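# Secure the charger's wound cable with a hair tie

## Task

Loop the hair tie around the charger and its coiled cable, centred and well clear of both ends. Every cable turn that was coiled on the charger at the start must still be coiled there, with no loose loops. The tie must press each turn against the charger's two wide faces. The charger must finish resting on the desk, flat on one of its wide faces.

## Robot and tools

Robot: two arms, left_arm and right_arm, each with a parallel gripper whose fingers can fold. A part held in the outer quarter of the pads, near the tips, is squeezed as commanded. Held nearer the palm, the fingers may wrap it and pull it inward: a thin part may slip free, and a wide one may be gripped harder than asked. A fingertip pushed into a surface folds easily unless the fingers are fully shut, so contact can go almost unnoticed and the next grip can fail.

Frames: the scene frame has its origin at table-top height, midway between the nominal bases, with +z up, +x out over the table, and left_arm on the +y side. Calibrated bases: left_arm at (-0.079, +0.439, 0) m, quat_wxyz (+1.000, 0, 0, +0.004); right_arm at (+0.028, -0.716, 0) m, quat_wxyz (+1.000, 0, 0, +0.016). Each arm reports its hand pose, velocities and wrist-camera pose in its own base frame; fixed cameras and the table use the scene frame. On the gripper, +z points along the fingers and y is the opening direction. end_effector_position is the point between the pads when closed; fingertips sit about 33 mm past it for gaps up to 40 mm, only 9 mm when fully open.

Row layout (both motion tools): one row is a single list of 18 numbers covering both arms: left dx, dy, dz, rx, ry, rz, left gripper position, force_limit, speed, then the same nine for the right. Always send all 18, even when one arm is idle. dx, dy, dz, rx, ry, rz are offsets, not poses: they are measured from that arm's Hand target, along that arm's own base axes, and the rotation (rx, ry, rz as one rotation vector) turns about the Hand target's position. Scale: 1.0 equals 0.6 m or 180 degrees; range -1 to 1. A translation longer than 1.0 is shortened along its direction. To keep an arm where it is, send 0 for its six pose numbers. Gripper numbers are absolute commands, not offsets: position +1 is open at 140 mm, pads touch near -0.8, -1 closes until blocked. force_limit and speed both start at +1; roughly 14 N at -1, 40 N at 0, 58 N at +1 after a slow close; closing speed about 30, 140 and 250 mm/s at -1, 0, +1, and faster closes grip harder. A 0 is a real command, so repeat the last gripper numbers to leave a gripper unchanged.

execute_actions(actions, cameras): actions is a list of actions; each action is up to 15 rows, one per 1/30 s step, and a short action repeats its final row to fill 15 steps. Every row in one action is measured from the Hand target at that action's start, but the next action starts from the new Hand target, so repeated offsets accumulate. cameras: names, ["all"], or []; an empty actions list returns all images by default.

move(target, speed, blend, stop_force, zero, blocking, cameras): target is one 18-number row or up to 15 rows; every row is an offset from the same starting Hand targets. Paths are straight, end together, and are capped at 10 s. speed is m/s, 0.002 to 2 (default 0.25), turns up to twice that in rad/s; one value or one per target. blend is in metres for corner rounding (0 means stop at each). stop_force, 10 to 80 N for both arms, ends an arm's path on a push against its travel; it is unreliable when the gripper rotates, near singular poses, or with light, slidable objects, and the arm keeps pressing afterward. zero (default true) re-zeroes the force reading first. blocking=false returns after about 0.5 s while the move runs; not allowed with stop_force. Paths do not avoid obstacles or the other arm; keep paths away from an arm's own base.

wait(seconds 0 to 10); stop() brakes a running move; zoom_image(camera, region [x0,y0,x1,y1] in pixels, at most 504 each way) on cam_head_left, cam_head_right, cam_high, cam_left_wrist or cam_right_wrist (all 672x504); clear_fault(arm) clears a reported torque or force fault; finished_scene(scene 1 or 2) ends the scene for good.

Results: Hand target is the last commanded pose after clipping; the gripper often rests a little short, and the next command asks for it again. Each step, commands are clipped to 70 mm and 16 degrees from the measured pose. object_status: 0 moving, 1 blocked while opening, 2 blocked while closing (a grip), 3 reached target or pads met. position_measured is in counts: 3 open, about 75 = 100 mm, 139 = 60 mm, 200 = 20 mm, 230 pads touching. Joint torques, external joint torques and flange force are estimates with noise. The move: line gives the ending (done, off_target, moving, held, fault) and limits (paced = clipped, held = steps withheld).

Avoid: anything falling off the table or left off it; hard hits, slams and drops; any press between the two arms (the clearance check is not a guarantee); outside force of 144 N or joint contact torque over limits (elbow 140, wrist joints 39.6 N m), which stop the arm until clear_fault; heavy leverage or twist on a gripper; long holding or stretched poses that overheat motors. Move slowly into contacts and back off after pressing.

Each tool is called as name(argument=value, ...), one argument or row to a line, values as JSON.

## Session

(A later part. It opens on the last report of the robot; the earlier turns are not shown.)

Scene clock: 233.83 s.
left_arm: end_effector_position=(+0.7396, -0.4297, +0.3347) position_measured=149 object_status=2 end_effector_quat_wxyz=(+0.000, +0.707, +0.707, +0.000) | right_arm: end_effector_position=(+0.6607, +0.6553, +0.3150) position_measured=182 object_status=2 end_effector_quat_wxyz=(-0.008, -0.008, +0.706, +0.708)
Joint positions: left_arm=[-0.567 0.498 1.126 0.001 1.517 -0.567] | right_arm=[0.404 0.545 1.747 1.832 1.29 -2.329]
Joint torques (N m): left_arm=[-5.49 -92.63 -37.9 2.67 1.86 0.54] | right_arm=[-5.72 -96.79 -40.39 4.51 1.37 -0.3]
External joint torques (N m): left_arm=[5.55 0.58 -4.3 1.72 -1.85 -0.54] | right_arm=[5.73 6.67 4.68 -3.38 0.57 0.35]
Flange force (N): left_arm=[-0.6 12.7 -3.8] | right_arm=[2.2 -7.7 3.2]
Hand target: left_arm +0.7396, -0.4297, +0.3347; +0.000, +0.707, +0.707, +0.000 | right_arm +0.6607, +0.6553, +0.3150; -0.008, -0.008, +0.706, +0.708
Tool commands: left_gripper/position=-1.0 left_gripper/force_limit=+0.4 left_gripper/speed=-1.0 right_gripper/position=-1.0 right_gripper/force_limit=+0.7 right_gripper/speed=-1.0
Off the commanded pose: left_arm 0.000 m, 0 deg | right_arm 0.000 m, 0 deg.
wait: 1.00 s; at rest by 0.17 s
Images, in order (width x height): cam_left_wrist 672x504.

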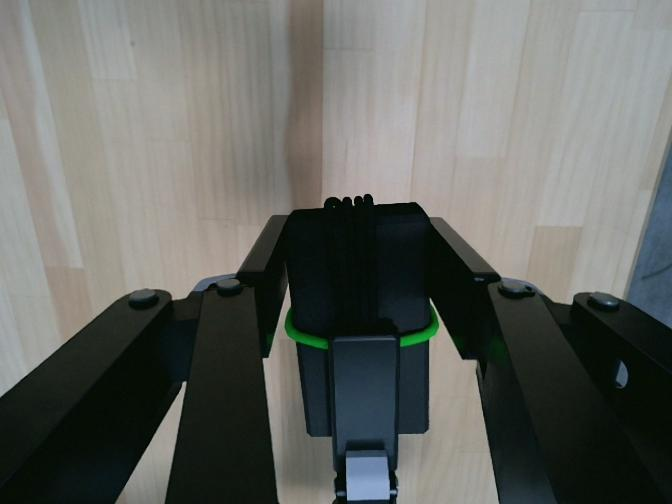

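Release right slightly and retreat.

move(
  target=[0,0,0,0,0,0,-1,0.4,-1,0,0,0,0,0,0,-0.3,0,-1],
)

move(
  target=[0,0,0,0,0,0,-1,0.4,-1,0.006,-0.35,0,0,0,0,-0.3,0,-1],
  speed=0.08,
  cameras=["all"],
)

zoom_image(
  camera="cam_left_wrist",
  region=[200, 140, 500, 504],
)

zoom_image(
  camera="cam_high",
  region=[240, 120, 400, 240],
)

Scene clock: 238.90 s.
left_arm: end_effector_position=(+0.7395, -0.4297, +0.3347) position_measured=150 object_status=0 end_effector_quat_wxyz=(+0.000, +0.707, +0.707, +0.000) | right_arm: end_effector_position=(+0.6608, +0.6553, +0.3151) position_measured=167 object_status=3 end_effector_quat_wxyz=(-0.008, -0.008, +0.706, +0.708)
Joint positions: left_arm=[-0.567 0.498 1.126 0.001 1.517 -0.567] | right_arm=[0.404 0.545 1.747 1.832 1.29 -2.329]
Joint torques (N m): left_arm=[-1.55 -95.59 -41.92 4.18 0.39 0.31] | right_arm=[-2.81 -93.83 -35.81 1.91 1.77 -0.23]
External joint torques (N m): left_arm=[1.69 3.29 -0.36 0.21 -0.37 -0.31] | right_arm=[3.07 3.72 0.12 -0.81 0.16 0.28]
Flange force (N): left_arm=[-1.9 6.5 0.4] | right_arm=[-3.2 -3.4 4.9]
Hand target: left_arm +0.7396, -0.4297, +0.3347; +0.000, +0.707, +0.707, +0.000 | right_arm +0.6607, +0.6553, +0.3150; -0.008, -0.008, +0.706, +0.708
Off the commanded pose: left_arm 0.000 m, 0 deg | right_arm 0.000 m, 0 deg.
move: done

Scene clock: 241.83 s.
left_arm: end_effector_position=(+0.7396, -0.4297, +0.3347) position_measured=150 object_status=2 end_effector_quat_wxyz=(+0.000, +0.707, +0.707, +0.000) | right_arm: end_effector_position=(+0.6643, +0.4453, +0.3150) position_measured=167 object_status=3 end_effector_quat_wxyz=(-0.008, -0.008, +0.706, +0.708)
Joint positions: left_arm=[-0.567 0.498 1.126 0.001 1.517 -0.567] | right_arm=[0.116 0.47 1.876 1.639 1.506 -2.348]
Joint torques (N m): left_arm=[-1.13 -96.53 -42.8 4.23 0.2 0.31] | right_arm=[-1.87 -83.48 -32.98 2.21 1.73 -0.25]
External joint torques (N m): left_arm=[1.47 4.27 0.55 0.16 -0.18 -0.31] | right_arm=[1.67 2.97 -0.38 -0.42 0.23 0.3]
Flange force (N): left_arm=[-1.8 5.9 1.6] | right_arm=[-4.4 -2.8 2.4]
Hand target: left_arm +0.7396, -0.4297, +0.3347; +0.000, +0.707, +0.707, +0.000 | right_arm +0.6643, +0.4453, +0.3150; -0.008, -0.008, +0.706, +0.708
Off the commanded pose: left_arm 0.000 m, 0 deg | right_arm 0.000 m, 0 deg.
move: done

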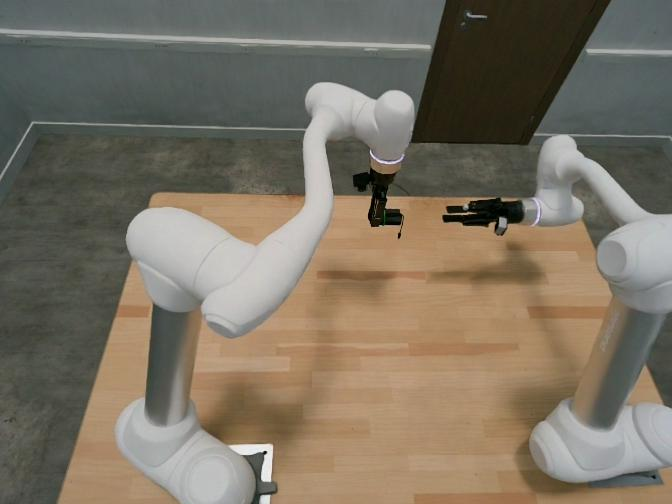

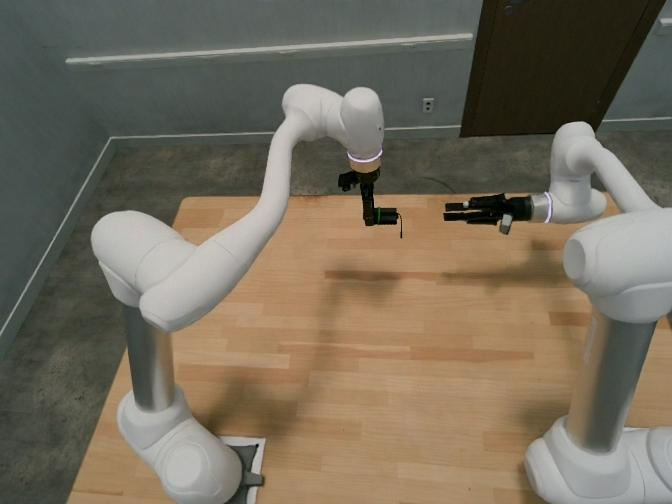

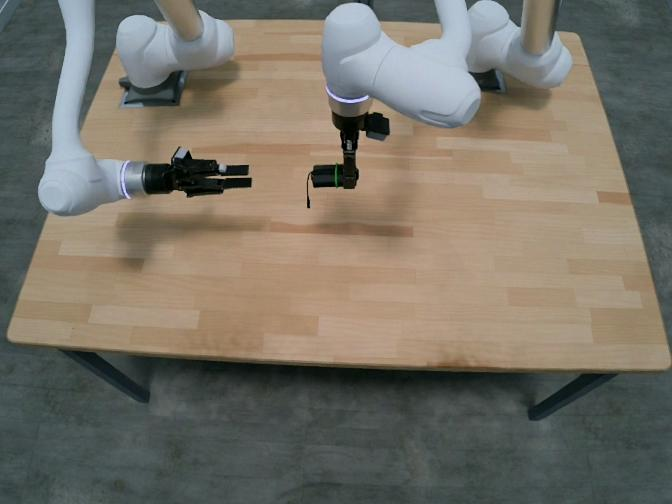

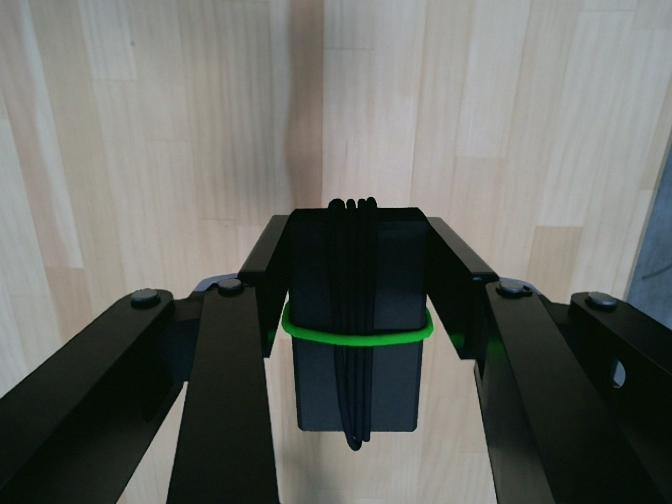

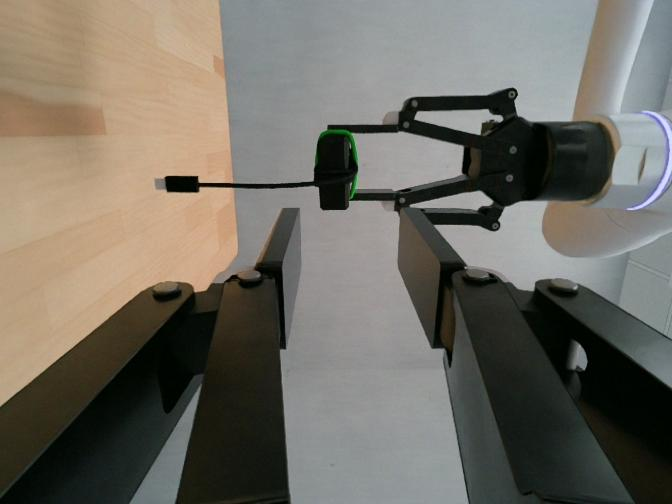

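Scaled by 1.385.

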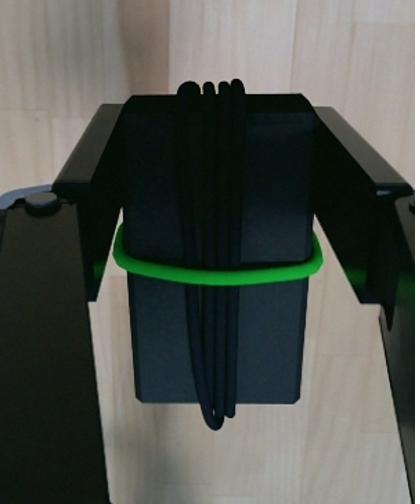

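Scaled by 3.150.

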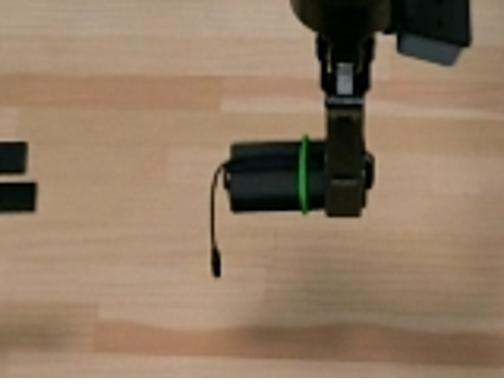

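move(
  target=[
    [0,0,-0.37,0,0,0,-1,0.4,-1,0,0,0,0,0,0,-0.3,0,-1],
    [0,0.15,-0.462,0,0,0,-1,0.4,-1,0,0,0,0,0,0,-0.3,0,-1],
  ],
  speed=0.1,
  cameras=["cam_left_wrist"],
)

move(
  target=[0,0.0,-0.035,0,0,0,-1,0.4,-1,0,0,0,0,0,0,-0.3,0,-1],
  speed=0.02,
  stop_force=20,
  cameras=["cam_left_wrist","cam_high","cam_head_left"],
)

zoom_image(
  camera="cam_high",
  region=[270, 170, 430, 290],
)

zoom_image(
  camera="cam_head_left",
  region=[300, 180, 440, 280],
)

Scene clock: 251.73 s.
left_arm: end_effector_position=(+0.7396, -0.3397, +0.0575) position_measured=150 object_status=2 end_effector_quat_wxyz=(+0.000, +0.707, +0.707, +0.000) | right_arm: end_effector_position=(+0.6643, +0.4453, +0.3150) position_measured=167 object_status=3 end_effector_quat_wxyz=(-0.008, -0.008, +0.706, +0.708)
Joint positions: left_arm=[-0.473 0.566 1.541 0.001 1.034 -0.474] | right_arm=[0.116 0.47 1.876 1.639 1.506 -2.348]
Joint torques (N m): left_arm=[-1.08 -96.45 -36.96 3.64 0.19 0.33] | right_arm=[-2.04 -83.45 -33.04 2.17 1.71 -0.25]
External joint torques (N m): left_arm=[1.02 3.91 0.54 0.14 -0.17 -0.33] | right_arm=[2.13 1.94 -0.68 -0.39 0.27 0.3]
Flange force (N): left_arm=[-0.9 4.0 3.9] | right_arm=[-3.7 -1.5 3.0]
Hand target: left_arm +0.7396, -0.3397, +0.0575; +0.000, +0.707, +0.707, +0.000 | right_arm +0.6643, +0.4453, +0.3150; -0.008, -0.008, +0.706, +0.708
Off the commanded pose: left_arm 0.000 m, 0 deg | right_arm 0.000 m, 0 deg.
move: done
Images, in order (width x height): cam_left_wrist 672x504.

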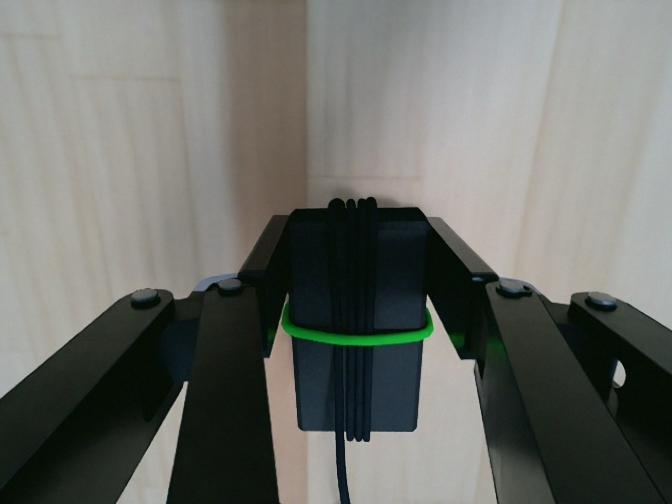

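Scene clock: 253.37 s.
left_arm: end_effector_position=(+0.7396, -0.3397, +0.0368) position_measured=150 object_status=2 end_effector_quat_wxyz=(+0.000, +0.707, +0.707, +0.000) | right_arm: end_effector_position=(+0.6643, +0.4453, +0.3150) position_measured=167 object_status=3 end_effector_quat_wxyz=(-0.008, -0.008, +0.706, +0.708)
Joint positions: left_arm=[-0.473 0.584 1.555 0.001 1.003 -0.474] | right_arm=[0.116 0.47 1.876 1.639 1.506 -2.348]
Joint torques (N m): left_arm=[-4.99 -74.82 -24.11 2.45 -0.08 0.34] | right_arm=[-2.04 -83.46 -33.15 2.18 1.7 -0.21]
External joint torques (N m): left_arm=[5.16 -18.23 -11.5 1.25 0.1 -0.34] | right_arm=[1.95 2.98 -0.27 -0.39 0.25 0.26]
Flange force (N): left_arm=[4.3 4.8 -23.1] | right_arm=[-4.1 -3.0 2.8]
Hand target: left_arm +0.7396, -0.3397, +0.0368; +0.000, +0.707, +0.707, +0.000 | right_arm +0.6643, +0.4453, +0.3150; -0.008, -0.008, +0.706, +0.708
Off the commanded pose: left_arm 0.000 m, 0 deg | right_arm 0.000 m, 0 deg.
move: contact (left_arm)
Images, in order (width x height): cam_head_left 672x504, cam_high 672x504, cam_left_wrist 672x504.

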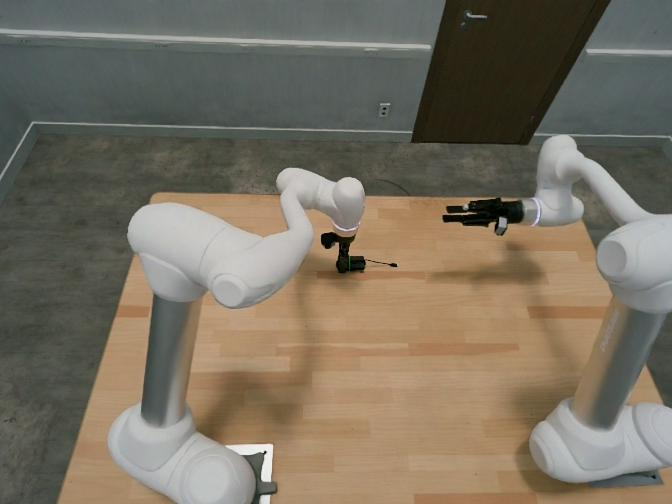

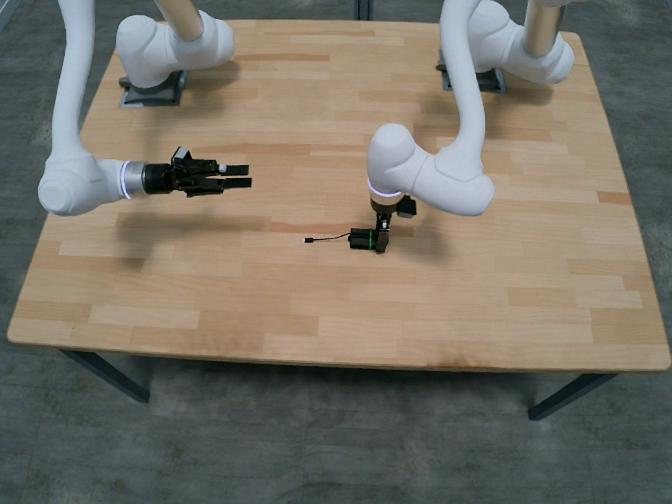

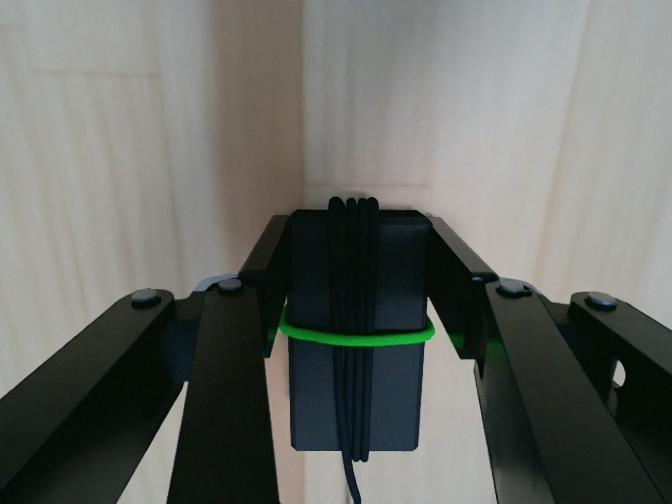

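Scaled by 3.150.

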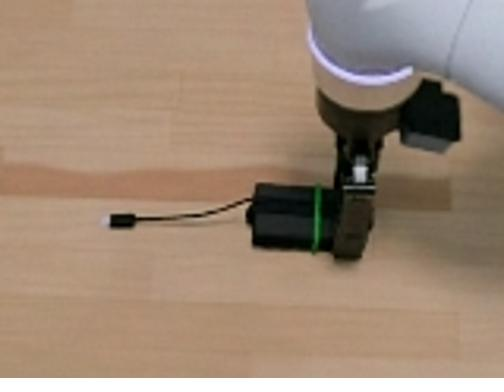

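Scaled by 3.600.

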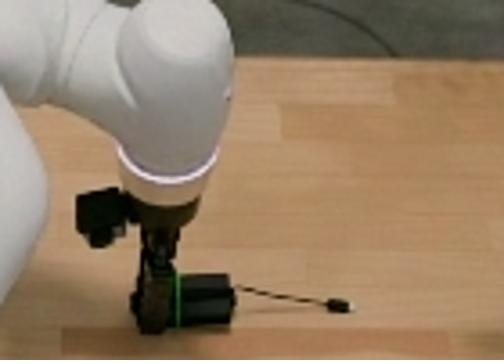

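Perfect. Release and lift.

move(
  target=[0,0,0.004,0,0,0,0,0,-1,0,0,0,0,0,0,-0.3,0,-1],
  speed=0.02,
)

move(
  target=[0,0.02,0.25,0,0,0,0,0,-1,0,0,0,0,0,0,-0.3,0,-1],
  speed=0.12,
  cameras=["cam_left_wrist","cam_high","cam_head_left"],
)

zoom_image(
  camera="cam_left_wrist",
  region=[220, 120, 480, 420],
)

zoom_image(
  camera="cam_head_left",
  region=[300, 210, 420, 290],
)

Scene clock: 257.33 s.
left_arm: end_effector_position=(+0.7396, -0.3397, +0.0392) position_measured=129 object_status=0 end_effector_quat_wxyz=(+0.000, +0.707, +0.707, +0.000) | right_arm: end_effector_position=(+0.6643, +0.4453, +0.3150) position_measured=167 object_status=3 end_effector_quat_wxyz=(-0.008, -0.008, +0.706, +0.708)
Joint positions: left_arm=[-0.473 0.582 1.553 0.001 1.006 -0.474] | right_arm=[0.116 0.47 1.876 1.639 1.506 -2.348]
Joint torques (N m): left_arm=[-1.42 -94.25 -34.54 3.62 0.27 0.34] | right_arm=[-2.06 -83.81 -33.06 2.18 1.72 -0.21]
External joint torques (N m): left_arm=[1.97 1.16 -1.17 0.1 -0.26 -0.34] | right_arm=[1.87 3.52 -0.2 -0.4 0.23 0.26]
Flange force (N): left_arm=[0.1 4.6 0.6] | right_arm=[-4.6 -3.6 2.7]
Hand target: left_arm +0.7396, -0.3397, +0.0392; +0.000, +0.707, +0.707, +0.000 | right_arm +0.6643, +0.4453, +0.3150; -0.008, -0.008, +0.706, +0.708
Off the commanded pose: left_arm 0.000 m, 0 deg | right_arm 0.000 m, 0 deg.
move: done

Scene clock: 258.93 s.
left_arm: end_effector_position=(+0.7396, -0.3277, +0.1893) position_measured=129 object_status=3 end_effector_quat_wxyz=(+0.000, +0.707, +0.707, +0.000) | right_arm: end_effector_position=(+0.6643, +0.4453, +0.3150) position_measured=167 object_status=3 end_effector_quat_wxyz=(-0.008, -0.008, +0.706, +0.708)
Joint positions: left_arm=[-0.46 0.469 1.437 0.001 1.235 -0.46] | right_arm=[0.116 0.47 1.876 1.639 1.506 -2.348]
Joint torques (N m): left_arm=[-1.26 -88.51 -39.07 4.07 0.25 0.31] | right_arm=[-2 -83.59 -33.1 2.19 1.73 -0.22]
External joint torques (N m): left_arm=[2.15 1.26 -0.86 0.1 -0.24 -0.31] | right_arm=[2.02 2.64 -0.44 -0.41 0.24 0.27]
Flange force (N): left_arm=[0.5 4.5 0.1] | right_arm=[-4.1 -2.5 2.9]
Hand target: left_arm +0.7396, -0.3277, +0.1892; +0.000, +0.707, +0.707, +0.000 | right_arm +0.6643, +0.4453, +0.3150; -0.008, -0.008, +0.706, +0.708
Off the commanded pose: left_arm 0.000 m, 0 deg | right_arm 0.000 m, 0 deg.
move: done
Images, in order (width x height): cam_head_left 672x504, cam_high 672x504, cam_left_wrist 672x504.

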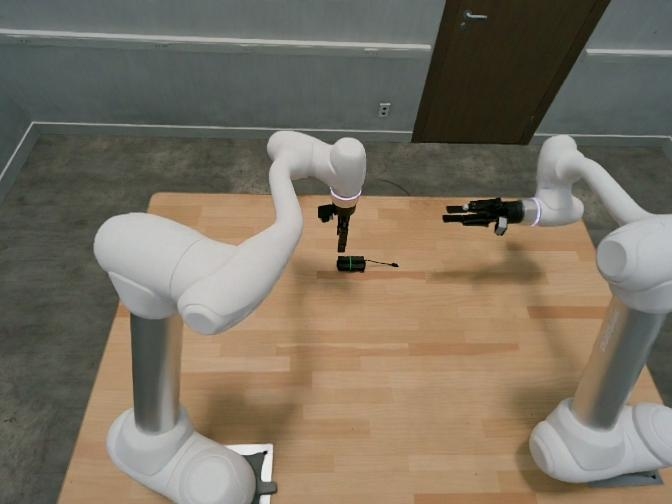

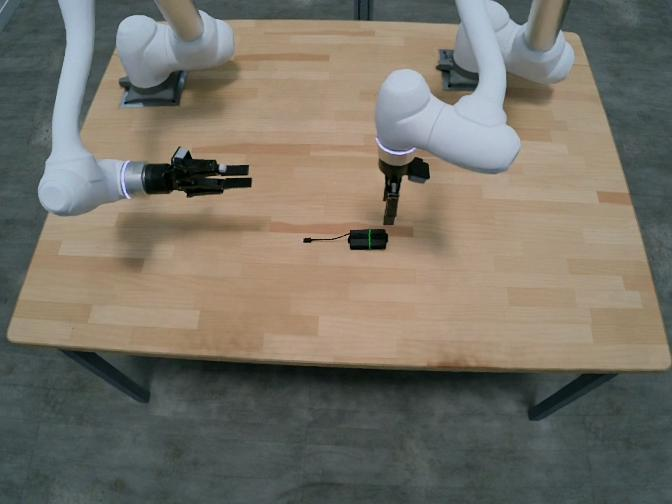

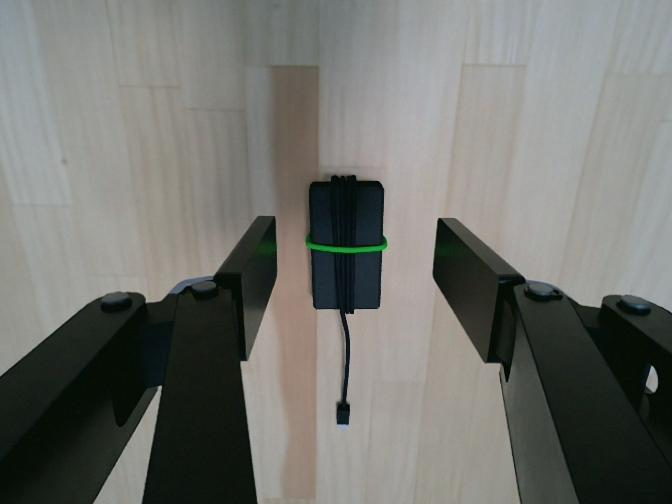

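Scaled by 1.680.

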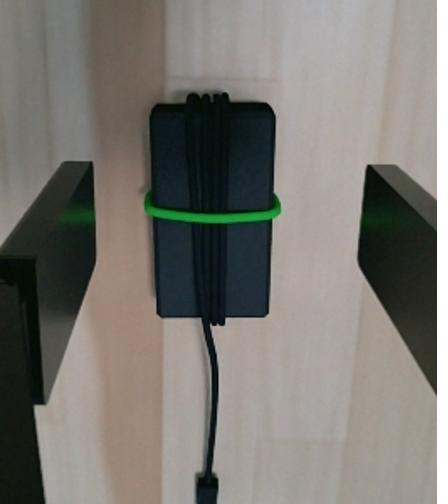

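Scaled by 4.200.

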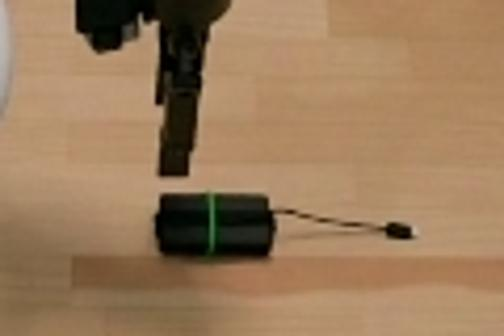

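Perfect.

finished_scene(
  scene=2,
)

The scene is finished: the task was done.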